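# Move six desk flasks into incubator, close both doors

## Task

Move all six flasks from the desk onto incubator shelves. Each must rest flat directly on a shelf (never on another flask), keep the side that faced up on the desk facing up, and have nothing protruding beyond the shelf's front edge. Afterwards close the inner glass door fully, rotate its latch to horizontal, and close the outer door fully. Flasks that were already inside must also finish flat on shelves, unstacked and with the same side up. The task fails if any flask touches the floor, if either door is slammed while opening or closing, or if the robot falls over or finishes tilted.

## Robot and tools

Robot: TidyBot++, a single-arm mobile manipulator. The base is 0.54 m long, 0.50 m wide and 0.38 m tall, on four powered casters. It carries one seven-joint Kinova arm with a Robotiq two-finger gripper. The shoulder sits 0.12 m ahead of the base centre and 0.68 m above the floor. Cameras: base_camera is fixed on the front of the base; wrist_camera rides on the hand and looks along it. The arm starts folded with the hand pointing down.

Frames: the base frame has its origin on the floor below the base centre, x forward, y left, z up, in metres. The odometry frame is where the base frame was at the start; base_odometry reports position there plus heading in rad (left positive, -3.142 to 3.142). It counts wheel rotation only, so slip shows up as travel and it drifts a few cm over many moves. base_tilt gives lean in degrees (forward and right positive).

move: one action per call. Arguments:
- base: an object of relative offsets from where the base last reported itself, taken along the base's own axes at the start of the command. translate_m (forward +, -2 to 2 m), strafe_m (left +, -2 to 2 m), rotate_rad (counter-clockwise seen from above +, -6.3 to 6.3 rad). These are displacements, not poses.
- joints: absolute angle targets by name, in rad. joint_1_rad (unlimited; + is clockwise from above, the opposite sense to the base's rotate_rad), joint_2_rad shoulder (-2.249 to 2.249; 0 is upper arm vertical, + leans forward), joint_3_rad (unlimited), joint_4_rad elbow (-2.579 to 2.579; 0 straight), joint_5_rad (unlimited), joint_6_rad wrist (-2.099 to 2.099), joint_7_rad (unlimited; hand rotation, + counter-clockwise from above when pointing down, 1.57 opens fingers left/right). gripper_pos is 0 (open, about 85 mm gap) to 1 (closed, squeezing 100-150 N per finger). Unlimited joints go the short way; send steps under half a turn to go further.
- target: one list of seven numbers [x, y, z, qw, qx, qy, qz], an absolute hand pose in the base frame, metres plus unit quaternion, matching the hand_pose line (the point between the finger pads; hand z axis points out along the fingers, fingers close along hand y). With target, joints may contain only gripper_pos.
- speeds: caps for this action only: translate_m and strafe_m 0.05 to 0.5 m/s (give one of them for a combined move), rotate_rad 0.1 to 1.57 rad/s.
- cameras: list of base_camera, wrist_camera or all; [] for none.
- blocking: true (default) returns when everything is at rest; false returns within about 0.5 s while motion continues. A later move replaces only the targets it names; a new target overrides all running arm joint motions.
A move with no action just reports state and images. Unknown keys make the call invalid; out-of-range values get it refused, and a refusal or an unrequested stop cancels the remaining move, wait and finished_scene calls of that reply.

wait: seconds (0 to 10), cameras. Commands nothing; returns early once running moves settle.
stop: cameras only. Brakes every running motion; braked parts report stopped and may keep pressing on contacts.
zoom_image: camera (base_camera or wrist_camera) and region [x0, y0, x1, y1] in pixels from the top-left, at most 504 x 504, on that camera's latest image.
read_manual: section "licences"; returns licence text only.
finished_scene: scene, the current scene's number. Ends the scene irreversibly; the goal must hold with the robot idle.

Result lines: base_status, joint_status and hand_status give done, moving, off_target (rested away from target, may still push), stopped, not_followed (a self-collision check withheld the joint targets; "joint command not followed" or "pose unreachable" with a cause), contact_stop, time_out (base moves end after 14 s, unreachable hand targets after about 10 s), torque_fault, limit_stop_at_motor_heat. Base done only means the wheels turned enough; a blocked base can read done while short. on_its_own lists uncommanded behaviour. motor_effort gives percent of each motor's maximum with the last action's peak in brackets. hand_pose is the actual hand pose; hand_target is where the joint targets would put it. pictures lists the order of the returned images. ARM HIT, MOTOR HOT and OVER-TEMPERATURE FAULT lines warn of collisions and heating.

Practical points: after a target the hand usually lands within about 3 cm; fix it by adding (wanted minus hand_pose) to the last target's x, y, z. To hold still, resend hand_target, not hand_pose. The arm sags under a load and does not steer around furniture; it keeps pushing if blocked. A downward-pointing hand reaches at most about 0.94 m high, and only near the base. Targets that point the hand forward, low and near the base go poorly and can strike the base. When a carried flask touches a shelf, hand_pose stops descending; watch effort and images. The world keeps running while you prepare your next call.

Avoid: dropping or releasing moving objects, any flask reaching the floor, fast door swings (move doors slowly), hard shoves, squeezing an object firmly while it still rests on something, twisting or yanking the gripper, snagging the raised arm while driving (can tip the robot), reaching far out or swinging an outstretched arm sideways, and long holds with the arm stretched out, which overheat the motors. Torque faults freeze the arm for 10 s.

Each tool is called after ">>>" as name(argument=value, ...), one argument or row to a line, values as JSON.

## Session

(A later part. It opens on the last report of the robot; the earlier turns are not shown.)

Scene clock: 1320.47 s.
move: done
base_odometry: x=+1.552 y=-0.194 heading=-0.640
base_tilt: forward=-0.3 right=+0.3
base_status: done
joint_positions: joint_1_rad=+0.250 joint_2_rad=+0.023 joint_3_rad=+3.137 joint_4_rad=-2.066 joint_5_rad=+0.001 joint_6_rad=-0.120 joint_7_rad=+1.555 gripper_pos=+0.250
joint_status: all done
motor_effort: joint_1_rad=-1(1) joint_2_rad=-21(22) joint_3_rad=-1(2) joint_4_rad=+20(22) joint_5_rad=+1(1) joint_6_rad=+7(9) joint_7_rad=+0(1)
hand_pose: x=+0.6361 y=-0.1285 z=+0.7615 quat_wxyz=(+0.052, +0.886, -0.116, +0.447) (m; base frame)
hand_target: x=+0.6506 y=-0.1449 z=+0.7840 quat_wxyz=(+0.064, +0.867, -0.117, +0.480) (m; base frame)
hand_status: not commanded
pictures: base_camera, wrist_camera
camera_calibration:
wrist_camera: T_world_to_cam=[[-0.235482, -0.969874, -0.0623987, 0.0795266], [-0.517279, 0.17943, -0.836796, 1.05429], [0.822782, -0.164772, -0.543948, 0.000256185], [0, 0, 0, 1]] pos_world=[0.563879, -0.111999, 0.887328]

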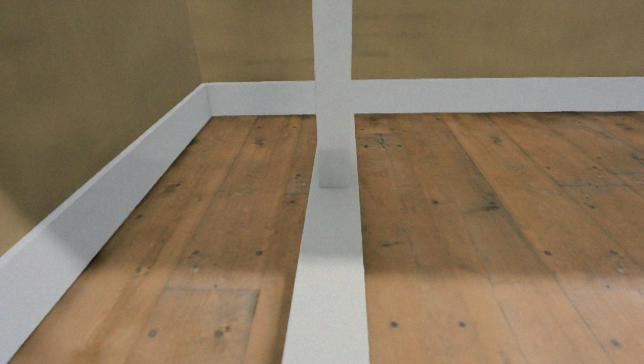

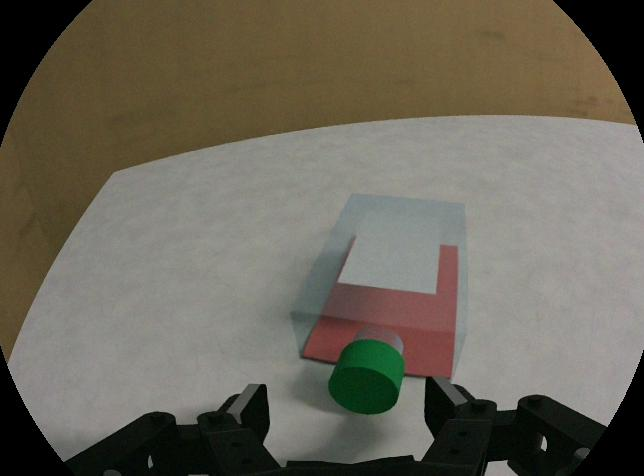

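>>> move(
  joints={"joint_1_rad": 0.296, "joint_2_rad": 0.148, "joint_4_rad": -2.17, "joint_6_rad": 0.28},
  cameras=["wrist_camera"],
)

Scene clock: 1327.67 s.
move: done
base_odometry: x=+1.552 y=-0.194 heading=-0.640
base_tilt: forward=-0.2 right=+0.3
base_status: not commanded
joint_positions: joint_1_rad=+0.275 joint_2_rad=+0.135 joint_3_rad=+3.137 joint_4_rad=-2.145 joint_5_rad=+0.001 joint_6_rad=+0.207 joint_7_rad=+1.557 gripper_pos=+0.250
joint_status: all done
motor_effort: joint_1_rad=+0(1) joint_2_rad=-24(26) joint_3_rad=-1(1) joint_4_rad=+18(21) joint_5_rad=+0(1) joint_6_rad=+8(8) joint_7_rad=+0(1)
hand_pose: x=+0.6668 y=-0.1504 z=+0.7445 quat_wxyz=(+0.065, +0.852, -0.122, +0.505) (m; base frame)
hand_target: x=+0.6639 y=-0.1692 z=+0.7441 quat_wxyz=(+0.083, +0.842, -0.129, +0.517) (m; base frame)
hand_status: not commanded
pictures: wrist_camera
camera_calibration:
wrist_camera: T_world_to_cam=[[-0.250175, -0.966318, -0.0603468, 0.0731736], [-0.398941, 0.159674, -0.902967, 1.02721], [0.88219, -0.201825, -0.425451, -0.171305], [0, 0, 0, 1]] pos_world=[0.579227, -0.127884, 0.859074]

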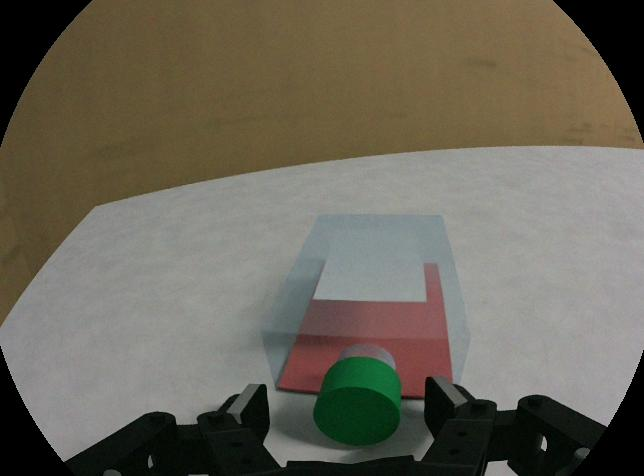

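>>> move(
  joints={"gripper_pos": 0.95},
  cameras=[],
)

>>> move(
  joints={"joint_2_rad": -0.25, "joint_4_rad": -2.1, "joint_6_rad": -0.26},
  cameras=["wrist_camera"],
)

Scene clock: 1333.77 s.
move: off_target
base_odometry: x=+1.552 y=-0.194 heading=-0.640
base_tilt: forward=-0.3 right=+0.2
base_status: not commanded
joint_positions: joint_1_rad=+0.275 joint_2_rad=+0.135 joint_3_rad=+3.137 joint_4_rad=-2.145 joint_5_rad=+0.001 joint_6_rad=+0.213 joint_7_rad=+1.557 gripper_pos=+0.678
joint_status: gripper_pos off_target (ended at +0.678, target +0.950)
motor_effort: joint_1_rad=+0(1) joint_2_rad=-24(24) joint_3_rad=-1(1) joint_4_rad=+18(18) joint_5_rad=+0(1) joint_6_rad=+7(8) joint_7_rad=+0(1)
hand_pose: x=+0.6677 y=-0.1509 z=+0.7459 quat_wxyz=(+0.065, +0.850, -0.122, +0.508) (m; base frame)
hand_target: x=+0.6639 y=-0.1692 z=+0.7441 quat_wxyz=(+0.083, +0.842, -0.129, +0.517) (m; base frame)
hand_status: not commanded
pictures: none
No camera images: "cameras" was empty.

Scene clock: 1335.67 s.
move: done
base_odometry: x=+1.552 y=-0.194 heading=-0.640
base_tilt: forward=-0.3 right=+0.2
base_status: not commanded
joint_positions: joint_1_rad=+0.275 joint_2_rad=-0.238 joint_3_rad=+3.137 joint_4_rad=-2.120 joint_5_rad=+0.001 joint_6_rad=-0.192 joint_7_rad=+1.557 gripper_pos=+0.678
joint_status: all done
motor_effort: joint_1_rad=+0(1) joint_2_rad=-14(26) joint_3_rad=+0(2) joint_4_rad=+21(23) joint_5_rad=+0(1) joint_6_rad=+8(10) joint_7_rad=+0(1)
hand_pose: x=+0.5748 y=-0.1251 z=+0.8444 quat_wxyz=(+0.066, +0.852, -0.122, +0.505) (m; base frame)
hand_target: x=+0.5656 y=-0.1306 z=+0.8432 quat_wxyz=(+0.067, +0.861, -0.125, +0.489) (m; base frame)
hand_status: not commanded
pictures: wrist_camera
camera_calibration:
wrist_camera: T_world_to_cam=[[-0.251148, -0.966175, -0.0585784, 0.0797731], [-0.400314, 0.158777, -0.902518, 1.07695], [0.881291, -0.203216, -0.426649, -0.0411582], [0, 0, 0, 1]] pos_world=[0.487424, -0.102284, 0.959079]

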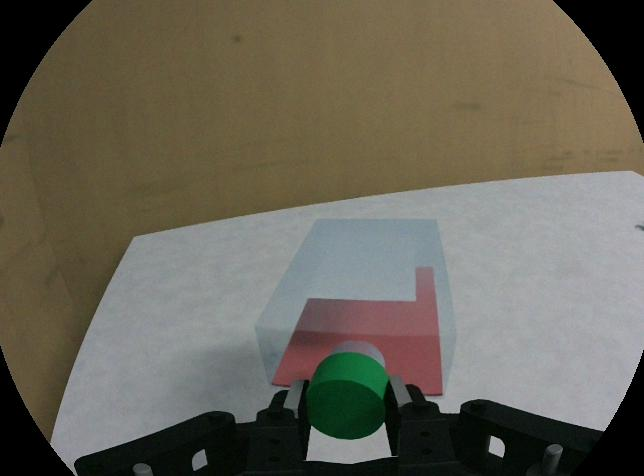

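>>> move(
  base={"translate_m": -0.5, "strafe_m": -0.35},
  joints={"joint_1_rad": -0.15},
  speeds={"translate_m": 0.3},
  cameras=[],
)

>>> move(
  base={"rotate_rad": -1.587},
  speeds={"rotate_rad": 0.8},
  cameras=[],
)

>>> move(
  base={"translate_m": 1.57, "strafe_m": -0.914},
  cameras=[],
)

>>> move(
  joints={"joint_2_rad": 0.29, "joint_4_rad": -2.33, "joint_6_rad": 0.62},
)

Scene clock: 1355.47 s.
move: done
base_odometry: x=+0.942 y=-0.177 heading=-0.640
base_tilt: forward=-0.3 right=+0.2
base_status: done
joint_positions: joint_1_rad=-0.130 joint_2_rad=-0.242 joint_3_rad=+3.137 joint_4_rad=-2.118 joint_5_rad=+0.001 joint_6_rad=-0.196 joint_7_rad=+1.557 gripper_pos=+0.678
joint_status: all done
motor_effort: joint_1_rad=+0(2) joint_2_rad=-14(16) joint_3_rad=+0(3) joint_4_rad=+22(23) joint_5_rad=+1(1) joint_6_rad=+8(9) joint_7_rad=+0(1)
hand_pose: x=+0.5863 y=+0.0646 z=+0.8461 quat_wxyz=(-0.037, +0.859, +0.052, +0.508) (m; base frame)
hand_target: x=+0.5782 y=+0.0748 z=+0.8432 quat_wxyz=(-0.042, +0.867, +0.069, +0.492) (m; base frame)
hand_status: not commanded
pictures: none
No camera images: "cameras" was empty.

Scene clock: 1358.33 s.
move: done
base_odometry: x=+0.942 y=-0.177 heading=-2.226
base_tilt: forward=-0.3 right=+0.2
base_status: done
joint_positions: joint_1_rad=-0.136 joint_2_rad=-0.242 joint_3_rad=+3.137 joint_4_rad=-2.118 joint_5_rad=+0.001 joint_6_rad=-0.196 joint_7_rad=+1.557 gripper_pos=+0.678
joint_status: not commanded
motor_effort: joint_1_rad=+0(2) joint_2_rad=-13(15) joint_3_rad=+0(3) joint_4_rad=+21(23) joint_5_rad=+0(1) joint_6_rad=+9(9) joint_7_rad=+0(1)
hand_pose: x=+0.5859 y=+0.0674 z=+0.8461 quat_wxyz=(-0.039, +0.859, +0.055, +0.508) (m; base frame)
hand_target: x=+0.5782 y=+0.0748 z=+0.8432 quat_wxyz=(-0.042, +0.867, +0.069, +0.492) (m; base frame)
hand_status: not commanded
pictures: none
No camera images: "cameras" was empty.

Scene clock: 1363.13 s.
move: done
base_odometry: x=-0.739 y=-0.865 heading=-2.227
base_tilt: forward=-0.3 right=+0.2
base_status: done
joint_positions: joint_1_rad=-0.137 joint_2_rad=-0.244 joint_3_rad=+3.137 joint_4_rad=-2.118 joint_5_rad=+0.001 joint_6_rad=-0.198 joint_7_rad=+1.557 gripper_pos=+0.678
joint_status: not commanded
motor_effort: joint_1_rad=+0(1) joint_2_rad=-14(16) joint_3_rad=+0(2) joint_4_rad=+23(23) joint_5_rad=+0(1) joint_6_rad=+9(9) joint_7_rad=+0(1)
hand_pose: x=+0.5855 y=+0.0676 z=+0.8465 quat_wxyz=(-0.039, +0.859, +0.055, +0.508) (m; base frame)
hand_target: x=+0.5782 y=+0.0748 z=+0.8432 quat_wxyz=(-0.042, +0.867, +0.069, +0.492) (m; base frame)
hand_status: not commanded
pictures: none
No camera images: "cameras" was empty.

Scene clock: 1365.27 s.
move: done
base_odometry: x=-0.739 y=-0.865 heading=-2.227
base_tilt: forward=-0.3 right=+0.2
base_status: not commanded
joint_positions: joint_1_rad=-0.137 joint_2_rad=+0.284 joint_3_rad=+3.137 joint_4_rad=-2.306 joint_5_rad=+0.001 joint_6_rad=+0.542 joint_7_rad=+1.557 gripper_pos=+0.678
joint_status: all done
motor_effort: joint_1_rad=+0(1) joint_2_rad=-26(29) joint_3_rad=-1(2) joint_4_rad=+14(23) joint_5_rad=+0(1) joint_6_rad=+9(10) joint_7_rad=+0(1)
hand_pose: x=+0.6723 y=+0.0800 z=+0.6752 quat_wxyz=(-0.041, +0.852, +0.054, +0.519) (m; base frame)
hand_target: x=+0.6737 y=+0.0761 z=+0.6828 quat_wxyz=(-0.026, +0.839, +0.059, +0.540) (m; base frame)
hand_status: not commanded
pictures: base_camera, wrist_camera
camera_calibration:
wrist_camera: T_world_to_cam=[[0.158798, -0.985438, -0.060781, 0.0200043], [-0.407209, -0.00928863, -0.913288, 0.956128], [0.899424, 0.169778, -0.402755, -0.215741], [0, 0, 0, 1]] pos_world=[0.58021, 0.0652223, 0.787545]

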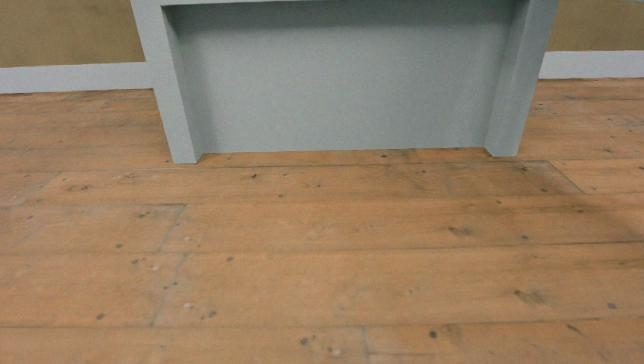

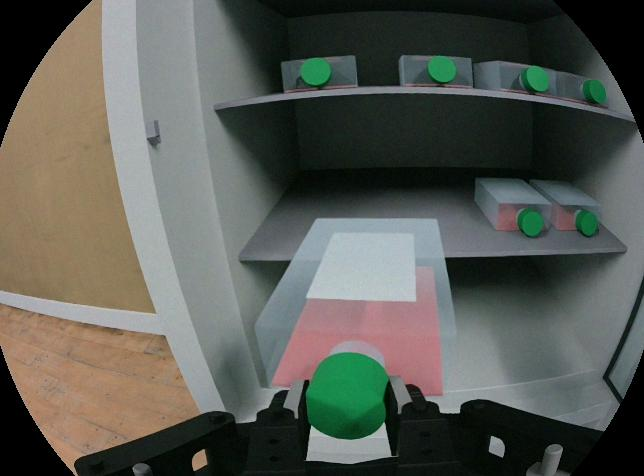

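>>> move(
  base={"translate_m": 0.2, "strafe_m": 0.008},
  speeds={"translate_m": 0.15},
  cameras=["wrist_camera"],
)

>>> move(
  base={"translate_m": 0.1},
  speeds={"translate_m": 0.08},
  cameras=["wrist_camera"],
)

Scene clock: 1380.83 s.
move: done
base_odometry: x=-0.855 y=-1.029 heading=-2.227
base_tilt: forward=-0.3 right=+0.2
base_status: done
joint_positions: joint_1_rad=-0.137 joint_2_rad=+0.288 joint_3_rad=+3.137 joint_4_rad=-2.314 joint_5_rad=+0.001 joint_6_rad=+0.548 joint_7_rad=+1.557 gripper_pos=+0.678
joint_status: not commanded
motor_effort: joint_1_rad=+0(1) joint_2_rad=-26(28) joint_3_rad=-1(2) joint_4_rad=+14(16) joint_5_rad=+0(1) joint_6_rad=+9(9) joint_7_rad=+0(1)
hand_pose: x=+0.6700 y=+0.0797 z=+0.6707 quat_wxyz=(-0.041, +0.854, +0.054, +0.516) (m; base frame)
hand_target: x=+0.6737 y=+0.0761 z=+0.6828 quat_wxyz=(-0.026, +0.839, +0.059, +0.540) (m; base frame)
hand_status: not commanded
pictures: wrist_camera
camera_calibration:
wrist_camera: T_world_to_cam=[[0.158352, -0.985498, -0.0609771, 0.0202243], [-0.41338, -0.0100861, -0.910503, 0.953399], [0.896684, 0.169387, -0.408982, -0.20943], [0, 0, 0, 1]] pos_world=[0.578705, 0.0650216, 0.783652]

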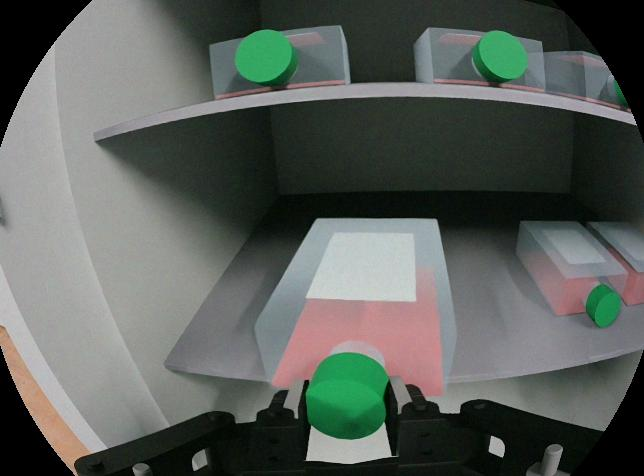

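Scene clock: 1382.63 s.
move: done
base_odometry: x=-0.916 y=-1.108 heading=-2.227
base_tilt: forward=-0.2 right=+0.2
base_status: done
joint_positions: joint_1_rad=-0.137 joint_2_rad=+0.290 joint_3_rad=+3.137 joint_4_rad=-2.315 joint_5_rad=+0.001 joint_6_rad=+0.548 joint_7_rad=+1.557 gripper_pos=+0.678
joint_status: not commanded
motor_effort: joint_1_rad=-1(2) joint_2_rad=-27(29) joint_3_rad=-1(2) joint_4_rad=+14(16) joint_5_rad=+1(1) joint_6_rad=+9(9) joint_7_rad=+0(1)
hand_pose: x=+0.6693 y=+0.0796 z=+0.6693 quat_wxyz=(-0.040, +0.855, +0.055, +0.514) (m; base frame)
hand_target: x=+0.6737 y=+0.0761 z=+0.6828 quat_wxyz=(-0.026, +0.839, +0.059, +0.540) (m; base frame)
hand_status: not commanded
pictures: wrist_camera
camera_calibration:
wrist_camera: T_world_to_cam=[[0.158176, -0.985527, -0.0609605, 0.020207], [-0.415757, -0.0104759, -0.909416, 0.952691], [0.895615, 0.169192, -0.411397, -0.207022], [0, 0, 0, 1]] pos_world=[0.578303, 0.0649213, 0.782455]

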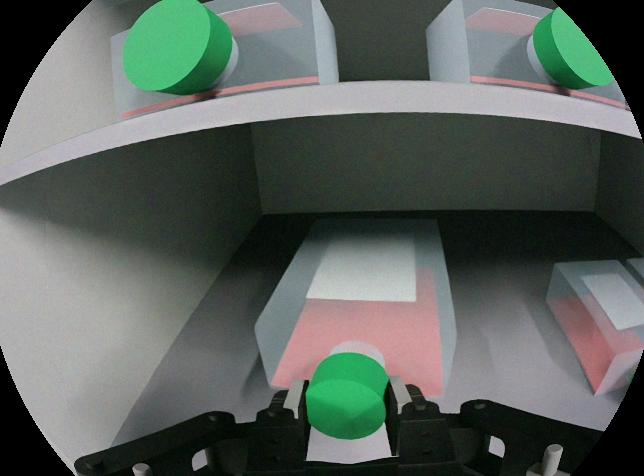

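>>> move(
  joints={"joint_2_rad": 0.36, "joint_4_rad": -2.365, "joint_6_rad": 0.685},
  cameras=["wrist_camera"],
)

>>> move(
  joints={"joint_2_rad": 0.395, "joint_4_rad": -2.38, "joint_6_rad": 0.735},
  cameras=["wrist_camera"],
)

Scene clock: 1390.23 s.
move: done
base_odometry: x=-0.916 y=-1.108 heading=-2.227
base_tilt: forward=-0.3 right=+0.2
base_status: not commanded
joint_positions: joint_1_rad=-0.137 joint_2_rad=+0.357 joint_3_rad=+3.137 joint_4_rad=-2.346 joint_5_rad=+0.001 joint_6_rad=+0.613 joint_7_rad=+1.557 gripper_pos=+0.678
joint_status: all done
motor_effort: joint_1_rad=+0(1) joint_2_rad=-27(29) joint_3_rad=-1(2) joint_4_rad=+13(15) joint_5_rad=+1(1) joint_6_rad=+8(10) joint_7_rad=+0(1)
hand_pose: x=+0.6641 y=+0.0789 z=+0.6367 quat_wxyz=(-0.039, +0.863, +0.055, +0.500) (m; base frame)
hand_target: x=+0.6669 y=+0.0742 z=+0.6473 quat_wxyz=(-0.023, +0.850, +0.060, +0.523) (m; base frame)
hand_status: not commanded
pictures: wrist_camera
camera_calibration:
wrist_camera: T_world_to_cam=[[0.156119, -0.985798, -0.061886, 0.0203368], [-0.445779, -0.0144096, -0.895027, 0.932041], [0.881424, 0.167318, -0.441697, -0.186709], [0, 0, 0, 1]] pos_world=[0.576879, 0.0647182, 0.752991]

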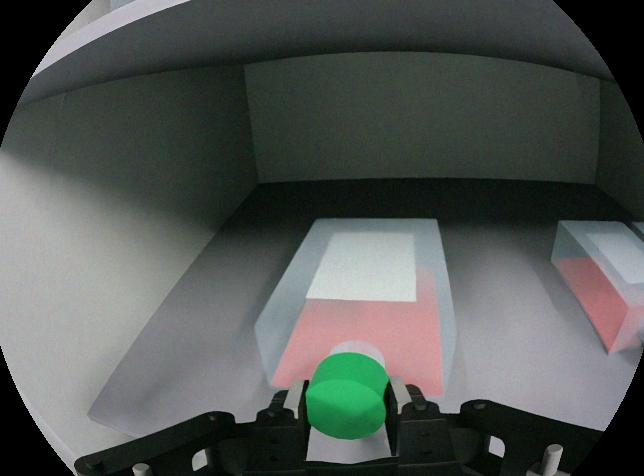

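Scene clock: 1390.97 s.
move: done
base_odometry: x=-0.916 y=-1.108 heading=-2.227
base_tilt: forward=-0.4 right=+0.2
base_status: not commanded
joint_positions: joint_1_rad=-0.137 joint_2_rad=+0.388 joint_3_rad=+3.137 joint_4_rad=-2.358 joint_5_rad=+0.001 joint_6_rad=+0.665 joint_7_rad=+1.557 gripper_pos=+0.678
joint_status: all done
motor_effort: joint_1_rad=+0(1) joint_2_rad=-28(29) joint_3_rad=-1(2) joint_4_rad=+12(14) joint_5_rad=+1(1) joint_6_rad=+9(9) joint_7_rad=+0(1)
hand_pose: x=+0.6651 y=+0.0790 z=+0.6289 quat_wxyz=(-0.040, +0.861, +0.055, +0.504) (m; base frame)
hand_target: x=+0.6662 y=+0.0735 z=+0.6359 quat_wxyz=(-0.022, +0.850, +0.060, +0.523) (m; base frame)
hand_status: not commanded
pictures: wrist_camera
camera_calibration:
wrist_camera: T_world_to_cam=[[0.156635, -0.985714, -0.0619207, 0.0195427], [-0.4378, -0.0130966, -0.898977, 0.922546], [0.885323, 0.16792, -0.433597, -0.198747], [0, 0, 0, 1]] pos_world=[0.576785, 0.0647192, 0.744381]

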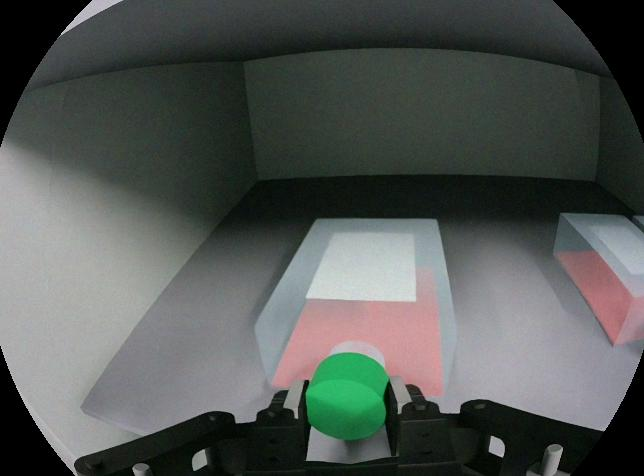

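>>> move(
  base={"translate_m": 0.022},
  speeds={"translate_m": 0.08},
  cameras=[],
)

>>> move(
  joints={"joint_2_rad": 0.43, "joint_4_rad": -2.395, "joint_6_rad": 0.785},
  cameras=["wrist_camera"],
)

Scene clock: 1402.80 s.
move: done
base_odometry: x=-0.929 y=-1.125 heading=-2.227
base_tilt: forward=-0.3 right=+0.2
base_status: done
joint_positions: joint_1_rad=-0.137 joint_2_rad=+0.393 joint_3_rad=+3.137 joint_4_rad=-2.364 joint_5_rad=+0.001 joint_6_rad=+0.666 joint_7_rad=+1.557 gripper_pos=+0.678
joint_status: not commanded
motor_effort: joint_1_rad=+0(1) joint_2_rad=-28(29) joint_3_rad=-1(2) joint_4_rad=+12(14) joint_5_rad=+1(1) joint_6_rad=+9(9) joint_7_rad=+0(1)
hand_pose: x=+0.6625 y=+0.0787 z=+0.6246 quat_wxyz=(-0.040, +0.863, +0.055, +0.500) (m; base frame)
hand_target: x=+0.6662 y=+0.0735 z=+0.6359 quat_wxyz=(-0.022, +0.850, +0.060, +0.523) (m; base frame)
hand_status: not commanded
pictures: none
No camera images: "cameras" was empty.

Scene clock: 1403.50 s.
move: done
base_odometry: x=-0.929 y=-1.125 heading=-2.227
base_tilt: forward=-0.3 right=+0.2
base_status: not commanded
joint_positions: joint_1_rad=-0.137 joint_2_rad=+0.421 joint_3_rad=+3.137 joint_4_rad=-2.374 joint_5_rad=+0.001 joint_6_rad=+0.718 joint_7_rad=+1.557 gripper_pos=+0.678
joint_status: all done
motor_effort: joint_1_rad=+0(1) joint_2_rad=-27(29) joint_3_rad=-1(1) joint_4_rad=+11(13) joint_5_rad=+1(1) joint_6_rad=+8(9) joint_7_rad=+0(1)
hand_pose: x=+0.6643 y=+0.0789 z=+0.6192 quat_wxyz=(-0.040, +0.860, +0.055, +0.506) (m; base frame)
hand_target: x=+0.6649 y=+0.0728 z=+0.6247 quat_wxyz=(-0.021, +0.850, +0.061, +0.523) (m; base frame)
hand_status: not commanded
pictures: wrist_camera
camera_calibration:
wrist_camera: T_world_to_cam=[[0.156952, -0.985658, -0.0620098, 0.018787], [-0.433823, -0.0124018, -0.900913, 0.912022], [0.887222, 0.168301, -0.429548, -0.206127], [0, 0, 0, 1]] pos_world=[0.575588, 0.0645198, 0.734276]

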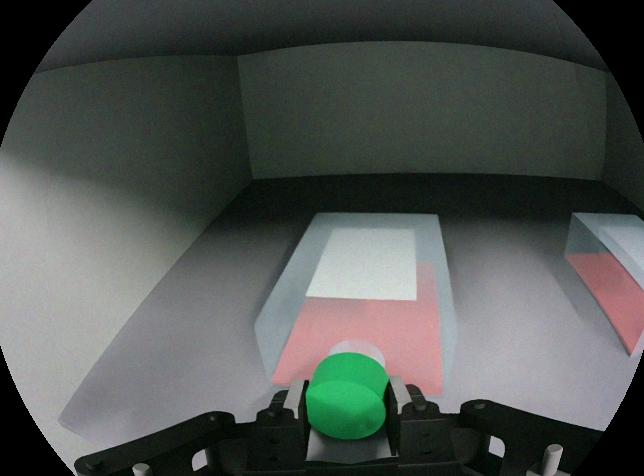

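>>> move(
  joints={"gripper_pos": 0.5},
  cameras=[],
)

>>> move(
  base={"translate_m": -0.15},
  speeds={"translate_m": 0.1},
  cameras=["wrist_camera"],
)

Scene clock: 1410.17 s.
move: done
base_odometry: x=-0.929 y=-1.125 heading=-2.227
base_tilt: forward=-0.3 right=+0.2
base_status: not commanded
joint_positions: joint_1_rad=-0.137 joint_2_rad=+0.421 joint_3_rad=+3.137 joint_4_rad=-2.374 joint_5_rad=+0.001 joint_6_rad=+0.718 joint_7_rad=+1.557 gripper_pos=+0.500
joint_status: all done
motor_effort: joint_1_rad=+0(1) joint_2_rad=-27(28) joint_3_rad=-2(2) joint_4_rad=+11(12) joint_5_rad=+1(1) joint_6_rad=+8(8) joint_7_rad=+0(1)
hand_pose: x=+0.6643 y=+0.0789 z=+0.6192 quat_wxyz=(-0.040, +0.860, +0.055, +0.506) (m; base frame)
hand_target: x=+0.6649 y=+0.0728 z=+0.6247 quat_wxyz=(-0.021, +0.850, +0.061, +0.523) (m; base frame)
hand_status: not commanded
pictures: none
No camera images: "cameras" was empty.

Scene clock: 1412.23 s.
move: done
base_odometry: x=-0.837 y=-1.007 heading=-2.226
base_tilt: forward=-0.3 right=+0.2
base_status: done
joint_positions: joint_1_rad=-0.137 joint_2_rad=+0.423 joint_3_rad=+3.137 joint_4_rad=-2.378 joint_5_rad=+0.001 joint_6_rad=+0.719 joint_7_rad=+1.557 gripper_pos=+0.500
joint_status: not commanded
motor_effort: joint_1_rad=+0(1) joint_2_rad=-27(29) joint_3_rad=-2(2) joint_4_rad=+11(12) joint_5_rad=+1(1) joint_6_rad=+8(8) joint_7_rad=+0(1)
hand_pose: x=+0.6624 y=+0.0787 z=+0.6167 quat_wxyz=(-0.040, +0.861, +0.055, +0.503) (m; base frame)
hand_target: x=+0.6649 y=+0.0728 z=+0.6247 quat_wxyz=(-0.021, +0.850, +0.061, +0.523) (m; base frame)
hand_status: not commanded
pictures: wrist_camera
camera_calibration:
wrist_camera: T_world_to_cam=[[0.156523, -0.985716, -0.0621598, 0.0190241], [-0.438713, -0.0130017, -0.898533, 0.910672], [0.884891, 0.167912, -0.434481, -0.20086], [0, 0, 0, 1]] pos_world=[0.574284, 0.0643193, 0.732182]

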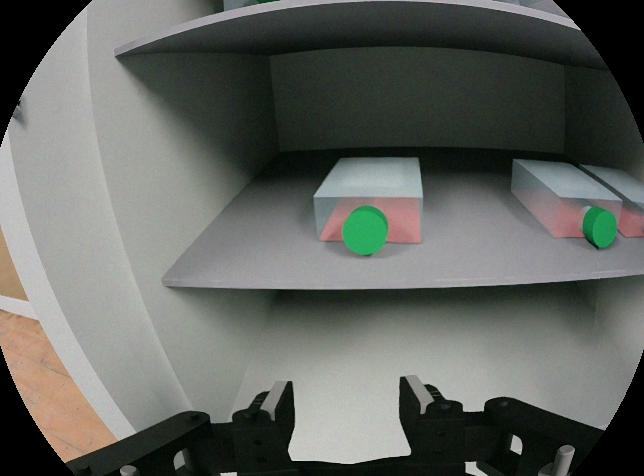

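>>> move(
  base={"translate_m": 0.15},
  speeds={"translate_m": 0.1},
  cameras=["wrist_camera"],
)

>>> move(
  joints={"gripper_pos": 0.75},
  cameras=[],
)

>>> move(
  base={"strafe_m": 0.022},
  speeds={"strafe_m": 0.05},
  cameras=["wrist_camera"],
)

>>> move(
  joints={"gripper_pos": 0.5},
  cameras=[],
)

>>> move(
  base={"translate_m": -0.15},
  speeds={"translate_m": 0.1},
  cameras=["wrist_camera"],
)

Scene clock: 1424.60 s.
move: done
base_odometry: x=-0.929 y=-1.126 heading=-2.226
base_tilt: forward=-0.3 right=+0.2
base_status: done
joint_positions: joint_1_rad=-0.137 joint_2_rad=+0.424 joint_3_rad=+3.137 joint_4_rad=-2.380 joint_5_rad=+0.001 joint_6_rad=+0.724 joint_7_rad=+1.557 gripper_pos=+0.500
joint_status: not commanded
motor_effort: joint_1_rad=+0(2) joint_2_rad=-27(29) joint_3_rad=-1(2) joint_4_rad=+10(12) joint_5_rad=+0(1) joint_6_rad=+8(8) joint_7_rad=+0(1)
hand_pose: x=+0.6623 y=+0.0788 z=+0.6172 quat_wxyz=(-0.040, +0.861, +0.055, +0.505) (m; base frame)
hand_target: x=+0.6649 y=+0.0728 z=+0.6247 quat_wxyz=(-0.021, +0.850, +0.061, +0.523) (m; base frame)
hand_status: not commanded
pictures: wrist_camera
camera_calibration:
wrist_camera: T_world_to_cam=[[0.156977, -0.98565, -0.0620608, 0.0188662], [-0.436128, -0.0128038, -0.899794, 0.910193], [0.886087, 0.168313, -0.43188, -0.203014], [0, 0, 0, 1]] pos_world=[0.573887, 0.0644193, 0.732479]

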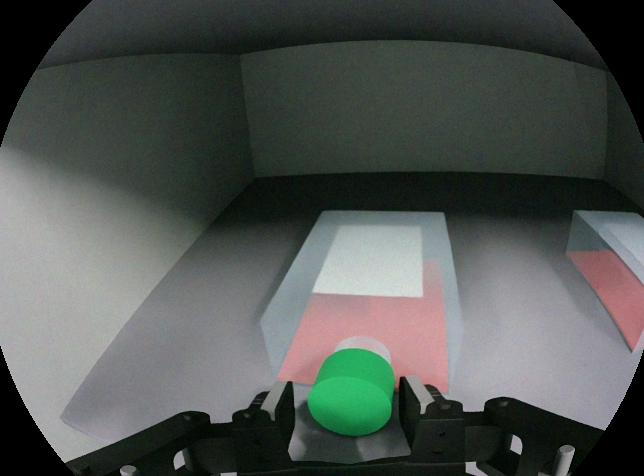

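Scene clock: 1425.27 s.
move: off_target
base_odometry: x=-0.929 y=-1.126 heading=-2.226
base_tilt: forward=-0.3 right=+0.3
base_status: not commanded
joint_positions: joint_1_rad=-0.137 joint_2_rad=+0.424 joint_3_rad=+3.137 joint_4_rad=-2.380 joint_5_rad=+0.001 joint_6_rad=+0.727 joint_7_rad=+1.557 gripper_pos=+0.679
joint_status: gripper_pos off_target (ended at +0.679, target +0.750)
motor_effort: joint_1_rad=-1(1) joint_2_rad=-26(27) joint_3_rad=-1(2) joint_4_rad=+10(11) joint_5_rad=+1(1) joint_6_rad=+7(8) joint_7_rad=+0(0)
hand_pose: x=+0.6628 y=+0.0788 z=+0.6180 quat_wxyz=(-0.040, +0.860, +0.055, +0.506) (m; base frame)
hand_target: x=+0.6649 y=+0.0728 z=+0.6247 quat_wxyz=(-0.021, +0.850, +0.061, +0.523) (m; base frame)
hand_status: not commanded
pictures: none
No camera images: "cameras" was empty.

Scene clock: 1426.20 s.
move: done
base_odometry: x=-0.911 y=-1.139 heading=-2.226
base_tilt: forward=-0.3 right=+0.2
base_status: done
joint_positions: joint_1_rad=-0.138 joint_2_rad=+0.424 joint_3_rad=+3.138 joint_4_rad=-2.380 joint_5_rad=+0.001 joint_6_rad=+0.727 joint_7_rad=+1.557 gripper_pos=+0.679
joint_status: not commanded
motor_effort: joint_1_rad=+0(4) joint_2_rad=-27(27) joint_3_rad=-2(4) joint_4_rad=+11(12) joint_5_rad=+1(2) joint_6_rad=+8(8) joint_7_rad=+0(0)
hand_pose: x=+0.6627 y=+0.0791 z=+0.6180 quat_wxyz=(-0.040, +0.860, +0.055, +0.506) (m; base frame)
hand_target: x=+0.6649 y=+0.0728 z=+0.6247 quat_wxyz=(-0.021, +0.850, +0.061, +0.523) (m; base frame)
hand_status: not commanded
pictures: wrist_camera
camera_calibration:
wrist_camera: T_world_to_cam=[[0.157493, -0.985568, -0.0620579, 0.0187964], [-0.43327, -0.012492, -0.901178, 0.910087], [0.887397, 0.168817, -0.428984, -0.205699], [0, 0, 0, 1]] pos_world=[0.57389, 0.0646195, 0.733075]

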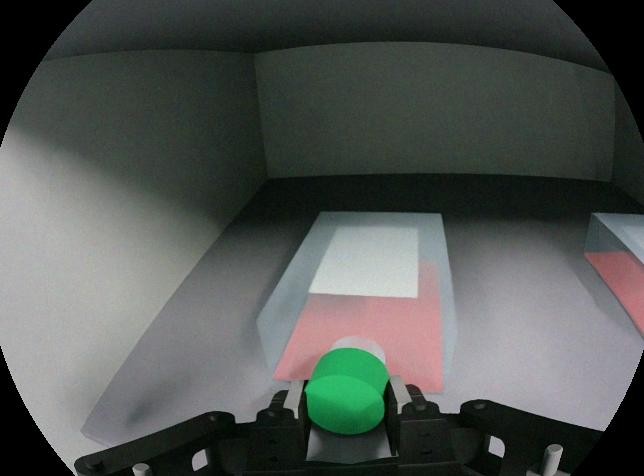

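Scene clock: 1426.87 s.
move: done
base_odometry: x=-0.911 y=-1.139 heading=-2.226
base_tilt: forward=-0.3 right=+0.1
base_status: not commanded
joint_positions: joint_1_rad=-0.138 joint_2_rad=+0.424 joint_3_rad=+3.138 joint_4_rad=-2.380 joint_5_rad=+0.001 joint_6_rad=+0.727 joint_7_rad=+1.557 gripper_pos=+0.500
joint_status: all done
motor_effort: joint_1_rad=+0(1) joint_2_rad=-27(28) joint_3_rad=-1(2) joint_4_rad=+10(12) joint_5_rad=+1(1) joint_6_rad=+7(8) joint_7_rad=+0(1)
hand_pose: x=+0.6627 y=+0.0791 z=+0.6180 quat_wxyz=(-0.040, +0.860, +0.055, +0.506) (m; base frame)
hand_target: x=+0.6649 y=+0.0728 z=+0.6247 quat_wxyz=(-0.021, +0.850, +0.061, +0.523) (m; base frame)
hand_status: not commanded
pictures: none
No camera images: "cameras" was empty.

Scene clock: 1428.93 s.
move: done
base_odometry: x=-0.820 y=-1.020 heading=-2.226
base_tilt: forward=-0.4 right=+0.2
base_status: done
joint_positions: joint_1_rad=-0.138 joint_2_rad=+0.425 joint_3_rad=+3.138 joint_4_rad=-2.381 joint_5_rad=+0.001 joint_6_rad=+0.727 joint_7_rad=+1.557 gripper_pos=+0.500
joint_status: not commanded
motor_effort: joint_1_rad=+0(1) joint_2_rad=-28(29) joint_3_rad=-1(2) joint_4_rad=+11(13) joint_5_rad=+0(1) joint_6_rad=+8(8) joint_7_rad=+0(1)
hand_pose: x=+0.6623 y=+0.0791 z=+0.6172 quat_wxyz=(-0.040, +0.860, +0.055, +0.505) (m; base frame)
hand_target: x=+0.6649 y=+0.0728 z=+0.6247 quat_wxyz=(-0.021, +0.850, +0.061, +0.523) (m; base frame)
hand_status: not commanded
pictures: wrist_camera
camera_calibration:
wrist_camera: T_world_to_cam=[[0.157364, -0.985586, -0.0621107, 0.0188923], [-0.434914, -0.0126995, -0.900382, 0.909655], [0.886615, 0.1687, -0.430644, -0.204192], [0, 0, 0, 1]] pos_world=[0.573689, 0.0646193, 0.732277]

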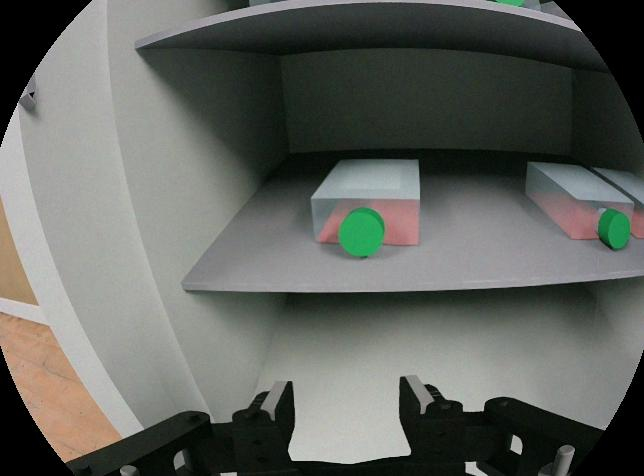

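>>> move(
  base={"translate_m": -0.35},
  speeds={"translate_m": 0.3},
  joints={"joint_1_rad": 0.17, "joint_2_rad": -0.36, "joint_4_rad": -2.0, "joint_6_rad": -0.9, "gripper_pos": 0.3},
  cameras=[],
)

>>> move(
  base={"rotate_rad": 1.586},
  joints={"joint_7_rad": -0.6},
  cameras=[],
)

>>> move(
  base={"translate_m": 1.297, "strafe_m": 0.868},
  cameras=[],
)

>>> move(
  joints={"joint_2_rad": 0.719, "joint_4_rad": -0.43, "joint_6_rad": -2.03},
)

Scene clock: 1467.57 s.
move: done
base_odometry: x=-0.606 y=-0.743 heading=-2.226
base_tilt: forward=-0.3 right=+0.3
base_status: done
joint_positions: joint_1_rad=+0.148 joint_2_rad=-0.350 joint_3_rad=+3.138 joint_4_rad=-2.017 joint_5_rad=+0.001 joint_6_rad=-0.826 joint_7_rad=+1.557 gripper_pos=+0.300
joint_status: all done
motor_effort: joint_1_rad=+0(2) joint_2_rad=-8(31) joint_3_rad=+0(2) joint_4_rad=+20(22) joint_5_rad=+0(1) joint_6_rad=+6(9) joint_7_rad=+0(1)
hand_pose: x=+0.4722 y=-0.0500 z=+0.7988 quat_wxyz=(+0.022, +0.945, -0.075, +0.318) (m; base frame)
hand_target: x=+0.4580 y=-0.0445 z=+0.7975 quat_wxyz=(+0.009, +0.953, -0.067, +0.297) (m; base frame)
hand_status: not commanded
pictures: none
No camera images: "cameras" was empty.

Scene clock: 1470.23 s.
move: done
base_odometry: x=-0.606 y=-0.743 heading=-0.640
base_tilt: forward=-0.4 right=+0.1
base_status: done
joint_positions: joint_1_rad=+0.153 joint_2_rad=-0.350 joint_3_rad=+3.138 joint_4_rad=-2.015 joint_5_rad=-0.001 joint_6_rad=-0.829 joint_7_rad=-0.532 gripper_pos=+0.300
joint_status: all done
motor_effort: joint_1_rad=+0(2) joint_2_rad=-8(9) joint_3_rad=+0(2) joint_4_rad=+20(21) joint_5_rad=+1(2) joint_6_rad=+5(6) joint_7_rad=+0(2)
hand_pose: x=+0.4717 y=-0.0512 z=+0.7989 quat_wxyz=(-0.263, +0.408, -0.856, +0.178) (m; base frame)
hand_target: x=+0.4580 y=-0.0445 z=+0.7975 quat_wxyz=(-0.262, +0.364, -0.883, +0.140) (m; base frame)
hand_status: not commanded
pictures: none
No camera images: "cameras" was empty.

Scene clock: 1474.80 s.
move: done
base_odometry: x=+0.953 y=-0.822 heading=-0.640
base_tilt: forward=-0.4 right=+0.2
base_status: done
joint_positions: joint_1_rad=+0.153 joint_2_rad=-0.353 joint_3_rad=+3.138 joint_4_rad=-2.015 joint_5_rad=-0.001 joint_6_rad=-0.832 joint_7_rad=-0.532 gripper_pos=+0.300
joint_status: not commanded
motor_effort: joint_1_rad=+0(1) joint_2_rad=-8(10) joint_3_rad=+0(2) joint_4_rad=+20(21) joint_5_rad=+0(1) joint_6_rad=+5(6) joint_7_rad=+0(1)
hand_pose: x=+0.4706 y=-0.0510 z=+0.7998 quat_wxyz=(-0.264, +0.408, -0.856, +0.178) (m; base frame)
hand_target: x=+0.4580 y=-0.0445 z=+0.7975 quat_wxyz=(-0.262, +0.364, -0.883, +0.140) (m; base frame)
hand_status: not commanded
pictures: none
No camera images: "cameras" was empty.

Scene clock: 1477.90 s.
move: done
base_odometry: x=+0.953 y=-0.822 heading=-0.640
base_tilt: forward=-0.2 right=+0.3
base_status: not commanded
joint_positions: joint_1_rad=+0.153 joint_2_rad=+0.707 joint_3_rad=+3.138 joint_4_rad=-0.449 joint_5_rad=-0.001 joint_6_rad=-1.957 joint_7_rad=-0.532 gripper_pos=+0.300
joint_status: all done
motor_effort: joint_1_rad=+0(1) joint_2_rad=-42(44) joint_3_rad=-2(2) joint_4_rad=+16(22) joint_5_rad=+1(1) joint_6_rad=+0(7) joint_7_rad=+0(1)
hand_pose: x=+0.6826 y=-0.0837 z=+0.8173 quat_wxyz=(-0.013, +0.430, -0.903, +0.006) (m; base frame)
hand_target: x=+0.6658 y=-0.0783 z=+0.8164 quat_wxyz=(+0.004, +0.399, -0.916, -0.029) (m; base frame)
hand_status: not commanded
pictures: base_camera, wrist_camera
camera_calibration:
wrist_camera: T_world_to_cam=[[-0.754055, 0.653527, -0.0656099, 0.629922], [0.656432, 0.753247, -0.0414332, -0.286129], [0.0223427, -0.0743113, -0.996985, 0.923997], [0, 0, 0, 1]] pos_world=[0.642175, -0.127481, 0.950685]

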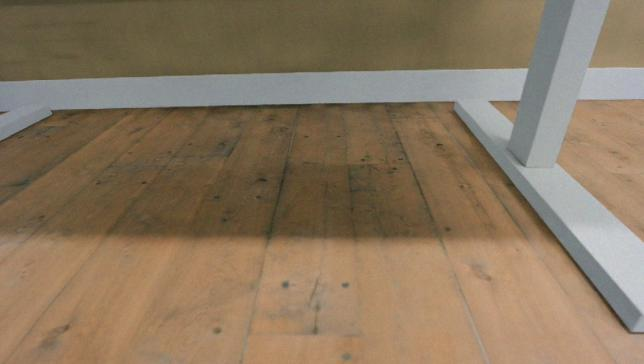

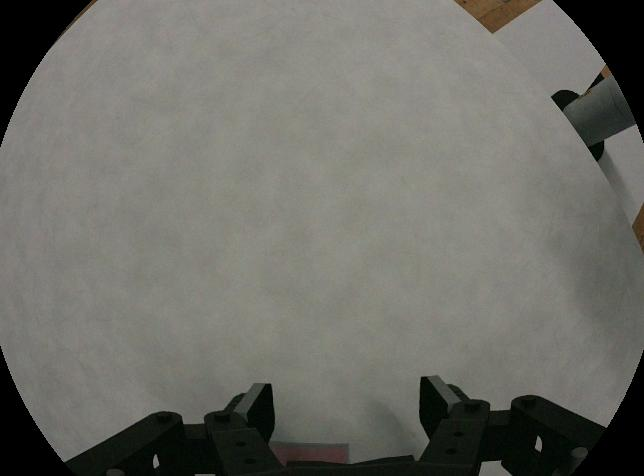

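>>> move(
  joints={"joint_7_rad": 1.5},
  cameras=["wrist_camera"],
)

Scene clock: 1490.07 s.
move: done
base_odometry: x=+0.953 y=-0.822 heading=-0.640
base_tilt: forward=-0.2 right=+0.2
base_status: not commanded
joint_positions: joint_1_rad=+0.153 joint_2_rad=+0.707 joint_3_rad=+3.138 joint_4_rad=-0.449 joint_5_rad=-0.001 joint_6_rad=-1.959 joint_7_rad=+1.432 gripper_pos=+0.300
joint_status: all done
motor_effort: joint_1_rad=-1(1) joint_2_rad=-42(42) joint_3_rad=-1(2) joint_4_rad=+16(17) joint_5_rad=+1(1) joint_6_rad=+1(1) joint_7_rad=+0(2)
hand_pose: x=+0.6819 y=-0.0836 z=+0.8174 quat_wxyz=(-0.002, +0.990, -0.144, +0.013) (m; base frame)
hand_target: x=+0.6658 y=-0.0783 z=+0.8164 quat_wxyz=(-0.024, +0.994, -0.109, -0.018) (m; base frame)
hand_status: not commanded
pictures: wrist_camera
camera_calibration:
wrist_camera: T_world_to_cam=[[-0.312343, -0.948566, -0.0516166, 0.182679], [-0.944997, 0.315801, -0.085146, 0.80535], [0.0970672, 0.0221828, -0.995031, 0.879535], [0, 0, 0, 1]] pos_world=[0.732738, -0.100558, 0.953166]

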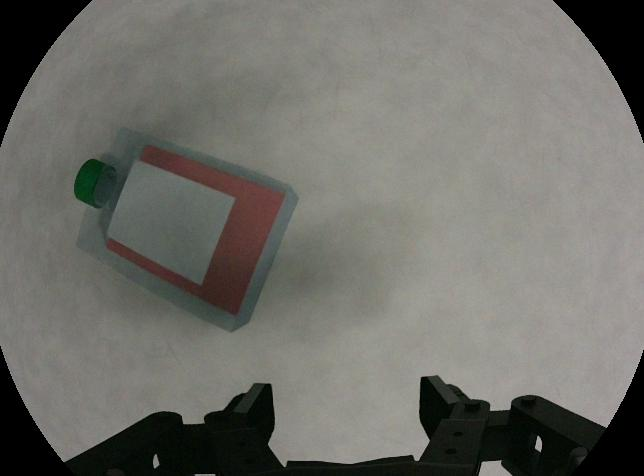

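>>> move(
  base={"translate_m": 0.18},
  speeds={"translate_m": 0.1},
  joints={"joint_1_rad": -0.112, "joint_7_rad": -0.82},
)

Scene clock: 1507.67 s.
move: done
base_odometry: x=+1.097 y=-0.929 heading=-0.640
base_tilt: forward=-0.3 right=+0.3
base_status: done
joint_positions: joint_1_rad=-0.097 joint_2_rad=+0.715 joint_3_rad=+3.138 joint_4_rad=-0.448 joint_5_rad=-0.001 joint_6_rad=-1.964 joint_7_rad=-0.752 gripper_pos=+0.300
joint_status: all done
motor_effort: joint_1_rad=-1(2) joint_2_rad=-42(45) joint_3_rad=-1(2) joint_4_rad=+15(17) joint_5_rad=+1(1) joint_6_rad=+0(2) joint_7_rad=+1(1)
hand_pose: x=+0.6850 y=+0.0583 z=+0.8131 quat_wxyz=(-0.008, +0.444, -0.896, +0.001) (m; base frame)
hand_target: x=+0.6660 y=+0.0769 z=+0.8164 quat_wxyz=(+0.011, +0.428, -0.903, -0.027) (m; base frame)
hand_status: not commanded
pictures: base_camera, wrist_camera
camera_calibration:
wrist_camera: T_world_to_cam=[[-0.774426, 0.630559, -0.0515702, 0.542451], [0.632577, 0.773097, -0.0465512, -0.375608], [0.0105155, -0.0686726, -0.997584, 0.938586], [0, 0, 0, 1]] pos_world=[0.64782, 0.0127895, 0.946808]

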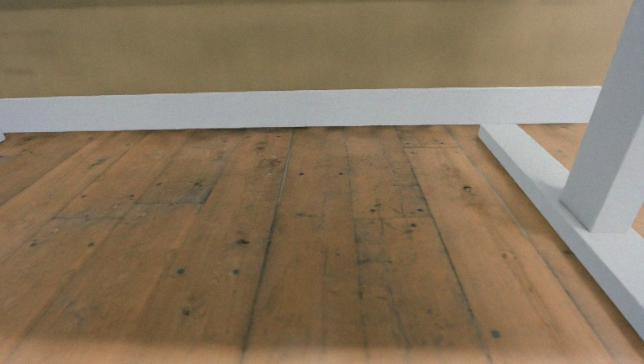

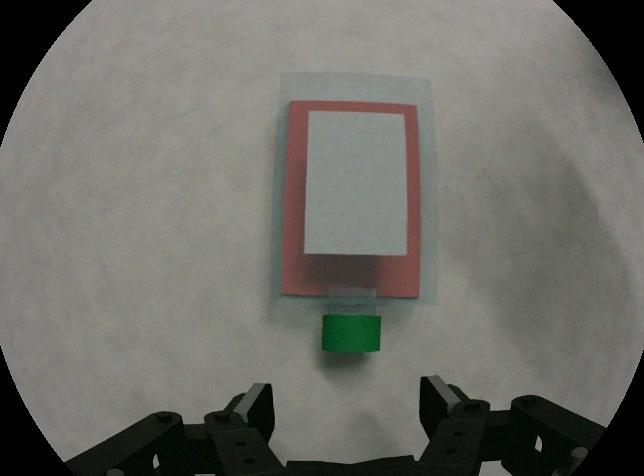

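>>> move(
  base={"translate_m": -0.015, "strafe_m": -0.006},
  cameras=[],
)

>>> move(
  joints={"joint_2_rad": 0.655, "joint_4_rad": -0.74, "joint_6_rad": -1.69},
  cameras=["wrist_camera"],
)

Scene clock: 1522.00 s.
move: done
base_odometry: x=+1.082 y=-0.925 heading=-0.639
base_tilt: forward=-0.3 right=+0.1
base_status: done
joint_positions: joint_1_rad=-0.098 joint_2_rad=+0.714 joint_3_rad=+3.138 joint_4_rad=-0.448 joint_5_rad=-0.001 joint_6_rad=-1.967 joint_7_rad=-0.752 gripper_pos=+0.300
joint_status: not commanded
motor_effort: joint_1_rad=+0(2) joint_2_rad=-42(45) joint_3_rad=-1(2) joint_4_rad=+16(17) joint_5_rad=+0(1) joint_6_rad=+0(1) joint_7_rad=+0(1)
hand_pose: x=+0.6840 y=+0.0588 z=+0.8136 quat_wxyz=(-0.007, +0.444, -0.896, +0.001) (m; base frame)
hand_target: x=+0.6660 y=+0.0769 z=+0.8164 quat_wxyz=(+0.011, +0.428, -0.903, -0.027) (m; base frame)
hand_status: not commanded
pictures: none
No camera images: "cameras" was empty.

Scene clock: 1523.67 s.
move: done
base_odometry: x=+1.082 y=-0.925 heading=-0.639
base_tilt: forward=-0.2 right=+0.2
base_status: not commanded
joint_positions: joint_1_rad=-0.098 joint_2_rad=+0.671 joint_3_rad=+3.138 joint_4_rad=-0.714 joint_5_rad=-0.001 joint_6_rad=-1.762 joint_7_rad=-0.752 gripper_pos=+0.300
joint_status: all done
motor_effort: joint_1_rad=+0(1) joint_2_rad=-42(44) joint_3_rad=-1(2) joint_4_rad=+17(18) joint_5_rad=+0(1) joint_6_rad=+0(1) joint_7_rad=+0(1)
hand_pose: x=+0.6848 y=+0.0591 z=+0.7582 quat_wxyz=(+0.002, +0.444, -0.896, -0.003) (m; base frame)
hand_target: x=+0.6968 y=+0.0819 z=+0.7601 quat_wxyz=(-0.035, +0.421, -0.906, -0.015) (m; base frame)
hand_status: not commanded
pictures: wrist_camera
camera_calibration:
wrist_camera: T_world_to_cam=[[-0.775764, 0.629932, -0.0370963, 0.529011], [0.630947, 0.773419, -0.0610603, -0.366543], [-0.00977282, -0.0707742, -0.997444, 0.897772], [0, 0, 0, 1]] pos_world=[0.650431, 0.0137902, 0.892721]

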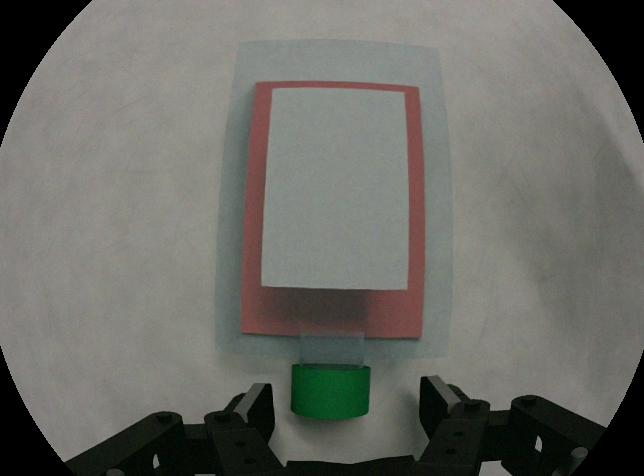

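>>> move(
  joints={"joint_2_rad": 0.645, "joint_4_rad": -0.81, "joint_6_rad": -1.61},
  cameras=["wrist_camera"],
)

Scene clock: 1528.73 s.
move: done
base_odometry: x=+1.082 y=-0.925 heading=-0.639
base_tilt: forward=-0.3 right=+0.2
base_status: not commanded
joint_positions: joint_1_rad=-0.098 joint_2_rad=+0.658 joint_3_rad=+3.138 joint_4_rad=-0.785 joint_5_rad=-0.001 joint_6_rad=-1.682 joint_7_rad=-0.752 gripper_pos=+0.300
joint_status: all done
motor_effort: joint_1_rad=-1(1) joint_2_rad=-41(44) joint_3_rad=-1(2) joint_4_rad=+16(18) joint_5_rad=+0(1) joint_6_rad=+1(1) joint_7_rad=+0(1)
hand_pose: x=+0.6903 y=+0.0598 z=+0.7433 quat_wxyz=(-0.008, +0.444, -0.896, +0.001) (m; base frame)
hand_target: x=+0.7024 y=+0.0826 z=+0.7444 quat_wxyz=(-0.044, +0.419, -0.907, -0.012) (m; base frame)
hand_status: not commanded
pictures: wrist_camera
camera_calibration:
wrist_camera: T_world_to_cam=[[-0.774687, 0.630149, -0.0526498, 0.543035], [0.632231, 0.77344, -0.0455507, -0.383825], [0.0120178, -0.0685743, -0.997574, 0.867905], [0, 0, 0, 1]] pos_world=[0.652918, 0.0141889, 0.876907]

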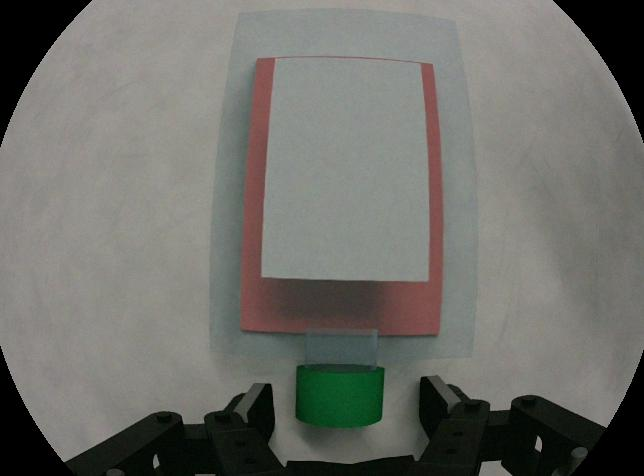

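>>> move(
  joints={"gripper_pos": 0.95},
  cameras=[],
)

>>> move(
  joints={"joint_2_rad": 0.665, "joint_4_rad": -0.66, "joint_6_rad": -1.81},
  cameras=["wrist_camera"],
)

Scene clock: 1534.50 s.
move: off_target
base_odometry: x=+1.082 y=-0.925 heading=-0.639
base_tilt: forward=-0.2 right=+0.2
base_status: not commanded
joint_positions: joint_1_rad=-0.098 joint_2_rad=+0.653 joint_3_rad=+3.138 joint_4_rad=-0.786 joint_5_rad=-0.001 joint_6_rad=-1.679 joint_7_rad=-0.752 gripper_pos=+0.688
joint_status: gripper_pos off_target (ended at +0.688, target +0.950)
motor_effort: joint_1_rad=+0(1) joint_2_rad=-41(42) joint_3_rad=-2(2) joint_4_rad=+17(18) joint_5_rad=+0(1) joint_6_rad=+0(1) joint_7_rad=+0(0)
hand_pose: x=+0.6905 y=+0.0598 z=+0.7458 quat_wxyz=(-0.011, +0.444, -0.896, +0.002) (m; base frame)
hand_target: x=+0.7024 y=+0.0826 z=+0.7444 quat_wxyz=(-0.044, +0.419, -0.907, -0.012) (m; base frame)
hand_status: not commanded
pictures: none
No camera images: "cameras" was empty.

Scene clock: 1535.57 s.
move: done
base_odometry: x=+1.082 y=-0.925 heading=-0.639
base_tilt: forward=-0.3 right=+0.1
base_status: not commanded
joint_positions: joint_1_rad=-0.098 joint_2_rad=+0.658 joint_3_rad=+3.138 joint_4_rad=-0.676 joint_5_rad=-0.001 joint_6_rad=-1.747 joint_7_rad=-0.752 gripper_pos=+0.688
joint_status: all done
motor_effort: joint_1_rad=+0(1) joint_2_rad=-42(45) joint_3_rad=-1(2) joint_4_rad=+17(19) joint_5_rad=+0(1) joint_6_rad=+1(1) joint_7_rad=+0(1)
hand_pose: x=+0.6973 y=+0.0604 z=+0.7776 quat_wxyz=(-0.029, +0.444, -0.896, +0.009) (m; base frame)
hand_target: x=+0.6801 y=+0.0797 z=+0.7785 quat_wxyz=(-0.011, +0.423, -0.906, -0.022) (m; base frame)
hand_status: not commanded
pictures: wrist_camera
camera_calibration:
wrist_camera: T_world_to_cam=[[-0.771799, 0.630421, -0.083042, 0.571547], [0.633509, 0.773588, -0.0151178, -0.411728], [0.0547097, -0.0642757, -0.996431, 0.871148], [0, 0, 0, 1]] pos_world=[0.654292, 0.0141864, 0.909277]

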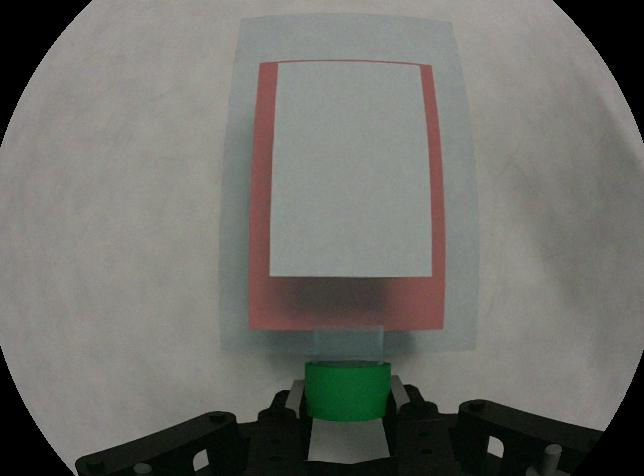

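>>> move(
  joints={"joint_6_rad": -1.86},
  cameras=[],
)

>>> move(
  joints={"joint_7_rad": 1.57},
  cameras=["wrist_camera"],
)

Scene clock: 1541.03 s.
move: done
base_odometry: x=+1.082 y=-0.925 heading=-0.639
base_tilt: forward=-0.2 right=+0.2
base_status: not commanded
joint_positions: joint_1_rad=-0.098 joint_2_rad=+0.658 joint_3_rad=+3.138 joint_4_rad=-0.676 joint_5_rad=-0.001 joint_6_rad=-1.802 joint_7_rad=-0.752 gripper_pos=+0.688
joint_status: all done
motor_effort: joint_1_rad=+0(1) joint_2_rad=-42(43) joint_3_rad=-2(2) joint_4_rad=+18(18) joint_5_rad=+0(1) joint_6_rad=+0(1) joint_7_rad=+0(1)
hand_pose: x=+0.6804 y=+0.0587 z=+0.7770 quat_wxyz=(-0.003, +0.444, -0.896, -0.001) (m; base frame)
hand_target: x=+0.6647 y=+0.0777 z=+0.7788 quat_wxyz=(+0.013, +0.424, -0.905, -0.030) (m; base frame)
hand_status: not commanded
pictures: none
No camera images: "cameras" was empty.

Scene clock: 1543.83 s.
move: done
base_odometry: x=+1.082 y=-0.925 heading=-0.639
base_tilt: forward=-0.3 right=+0.2
base_status: not commanded
joint_positions: joint_1_rad=-0.098 joint_2_rad=+0.658 joint_3_rad=+3.138 joint_4_rad=-0.676 joint_5_rad=-0.001 joint_6_rad=-1.802 joint_7_rad=+1.502 gripper_pos=+0.688
joint_status: all done
motor_effort: joint_1_rad=+0(1) joint_2_rad=-42(43) joint_3_rad=-1(2) joint_4_rad=+17(18) joint_5_rad=+0(1) joint_6_rad=+1(1) joint_7_rad=+0(1)
hand_pose: x=+0.6804 y=+0.0587 z=+0.7770 quat_wxyz=(-0.002, +1.000, +0.016, +0.002) (m; base frame)
hand_target: x=+0.6647 y=+0.0777 z=+0.7788 quat_wxyz=(-0.023, +0.998, +0.062, -0.023) (m; base frame)
hand_status: not commanded
pictures: wrist_camera
camera_calibration:
wrist_camera: T_world_to_cam=[[0.001954, -0.998861, -0.0476686, 0.101151], [-0.99792, 0.00112364, -0.0644511, 0.793988], [0.0644313, 0.0476954, -0.996782, 0.858464], [0, 0, 0, 1]] pos_world=[0.736827, 0.0591993, 0.911696]

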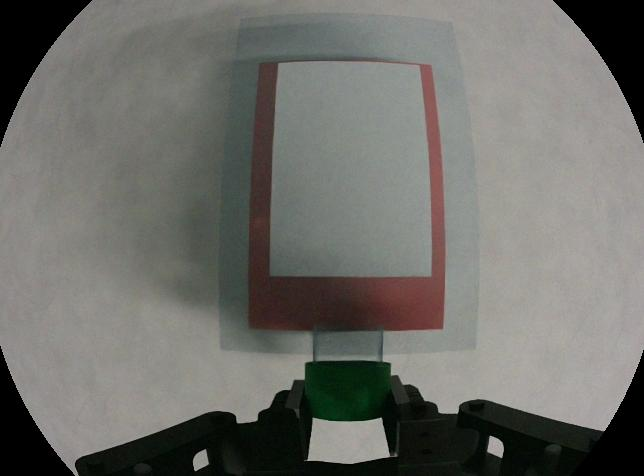

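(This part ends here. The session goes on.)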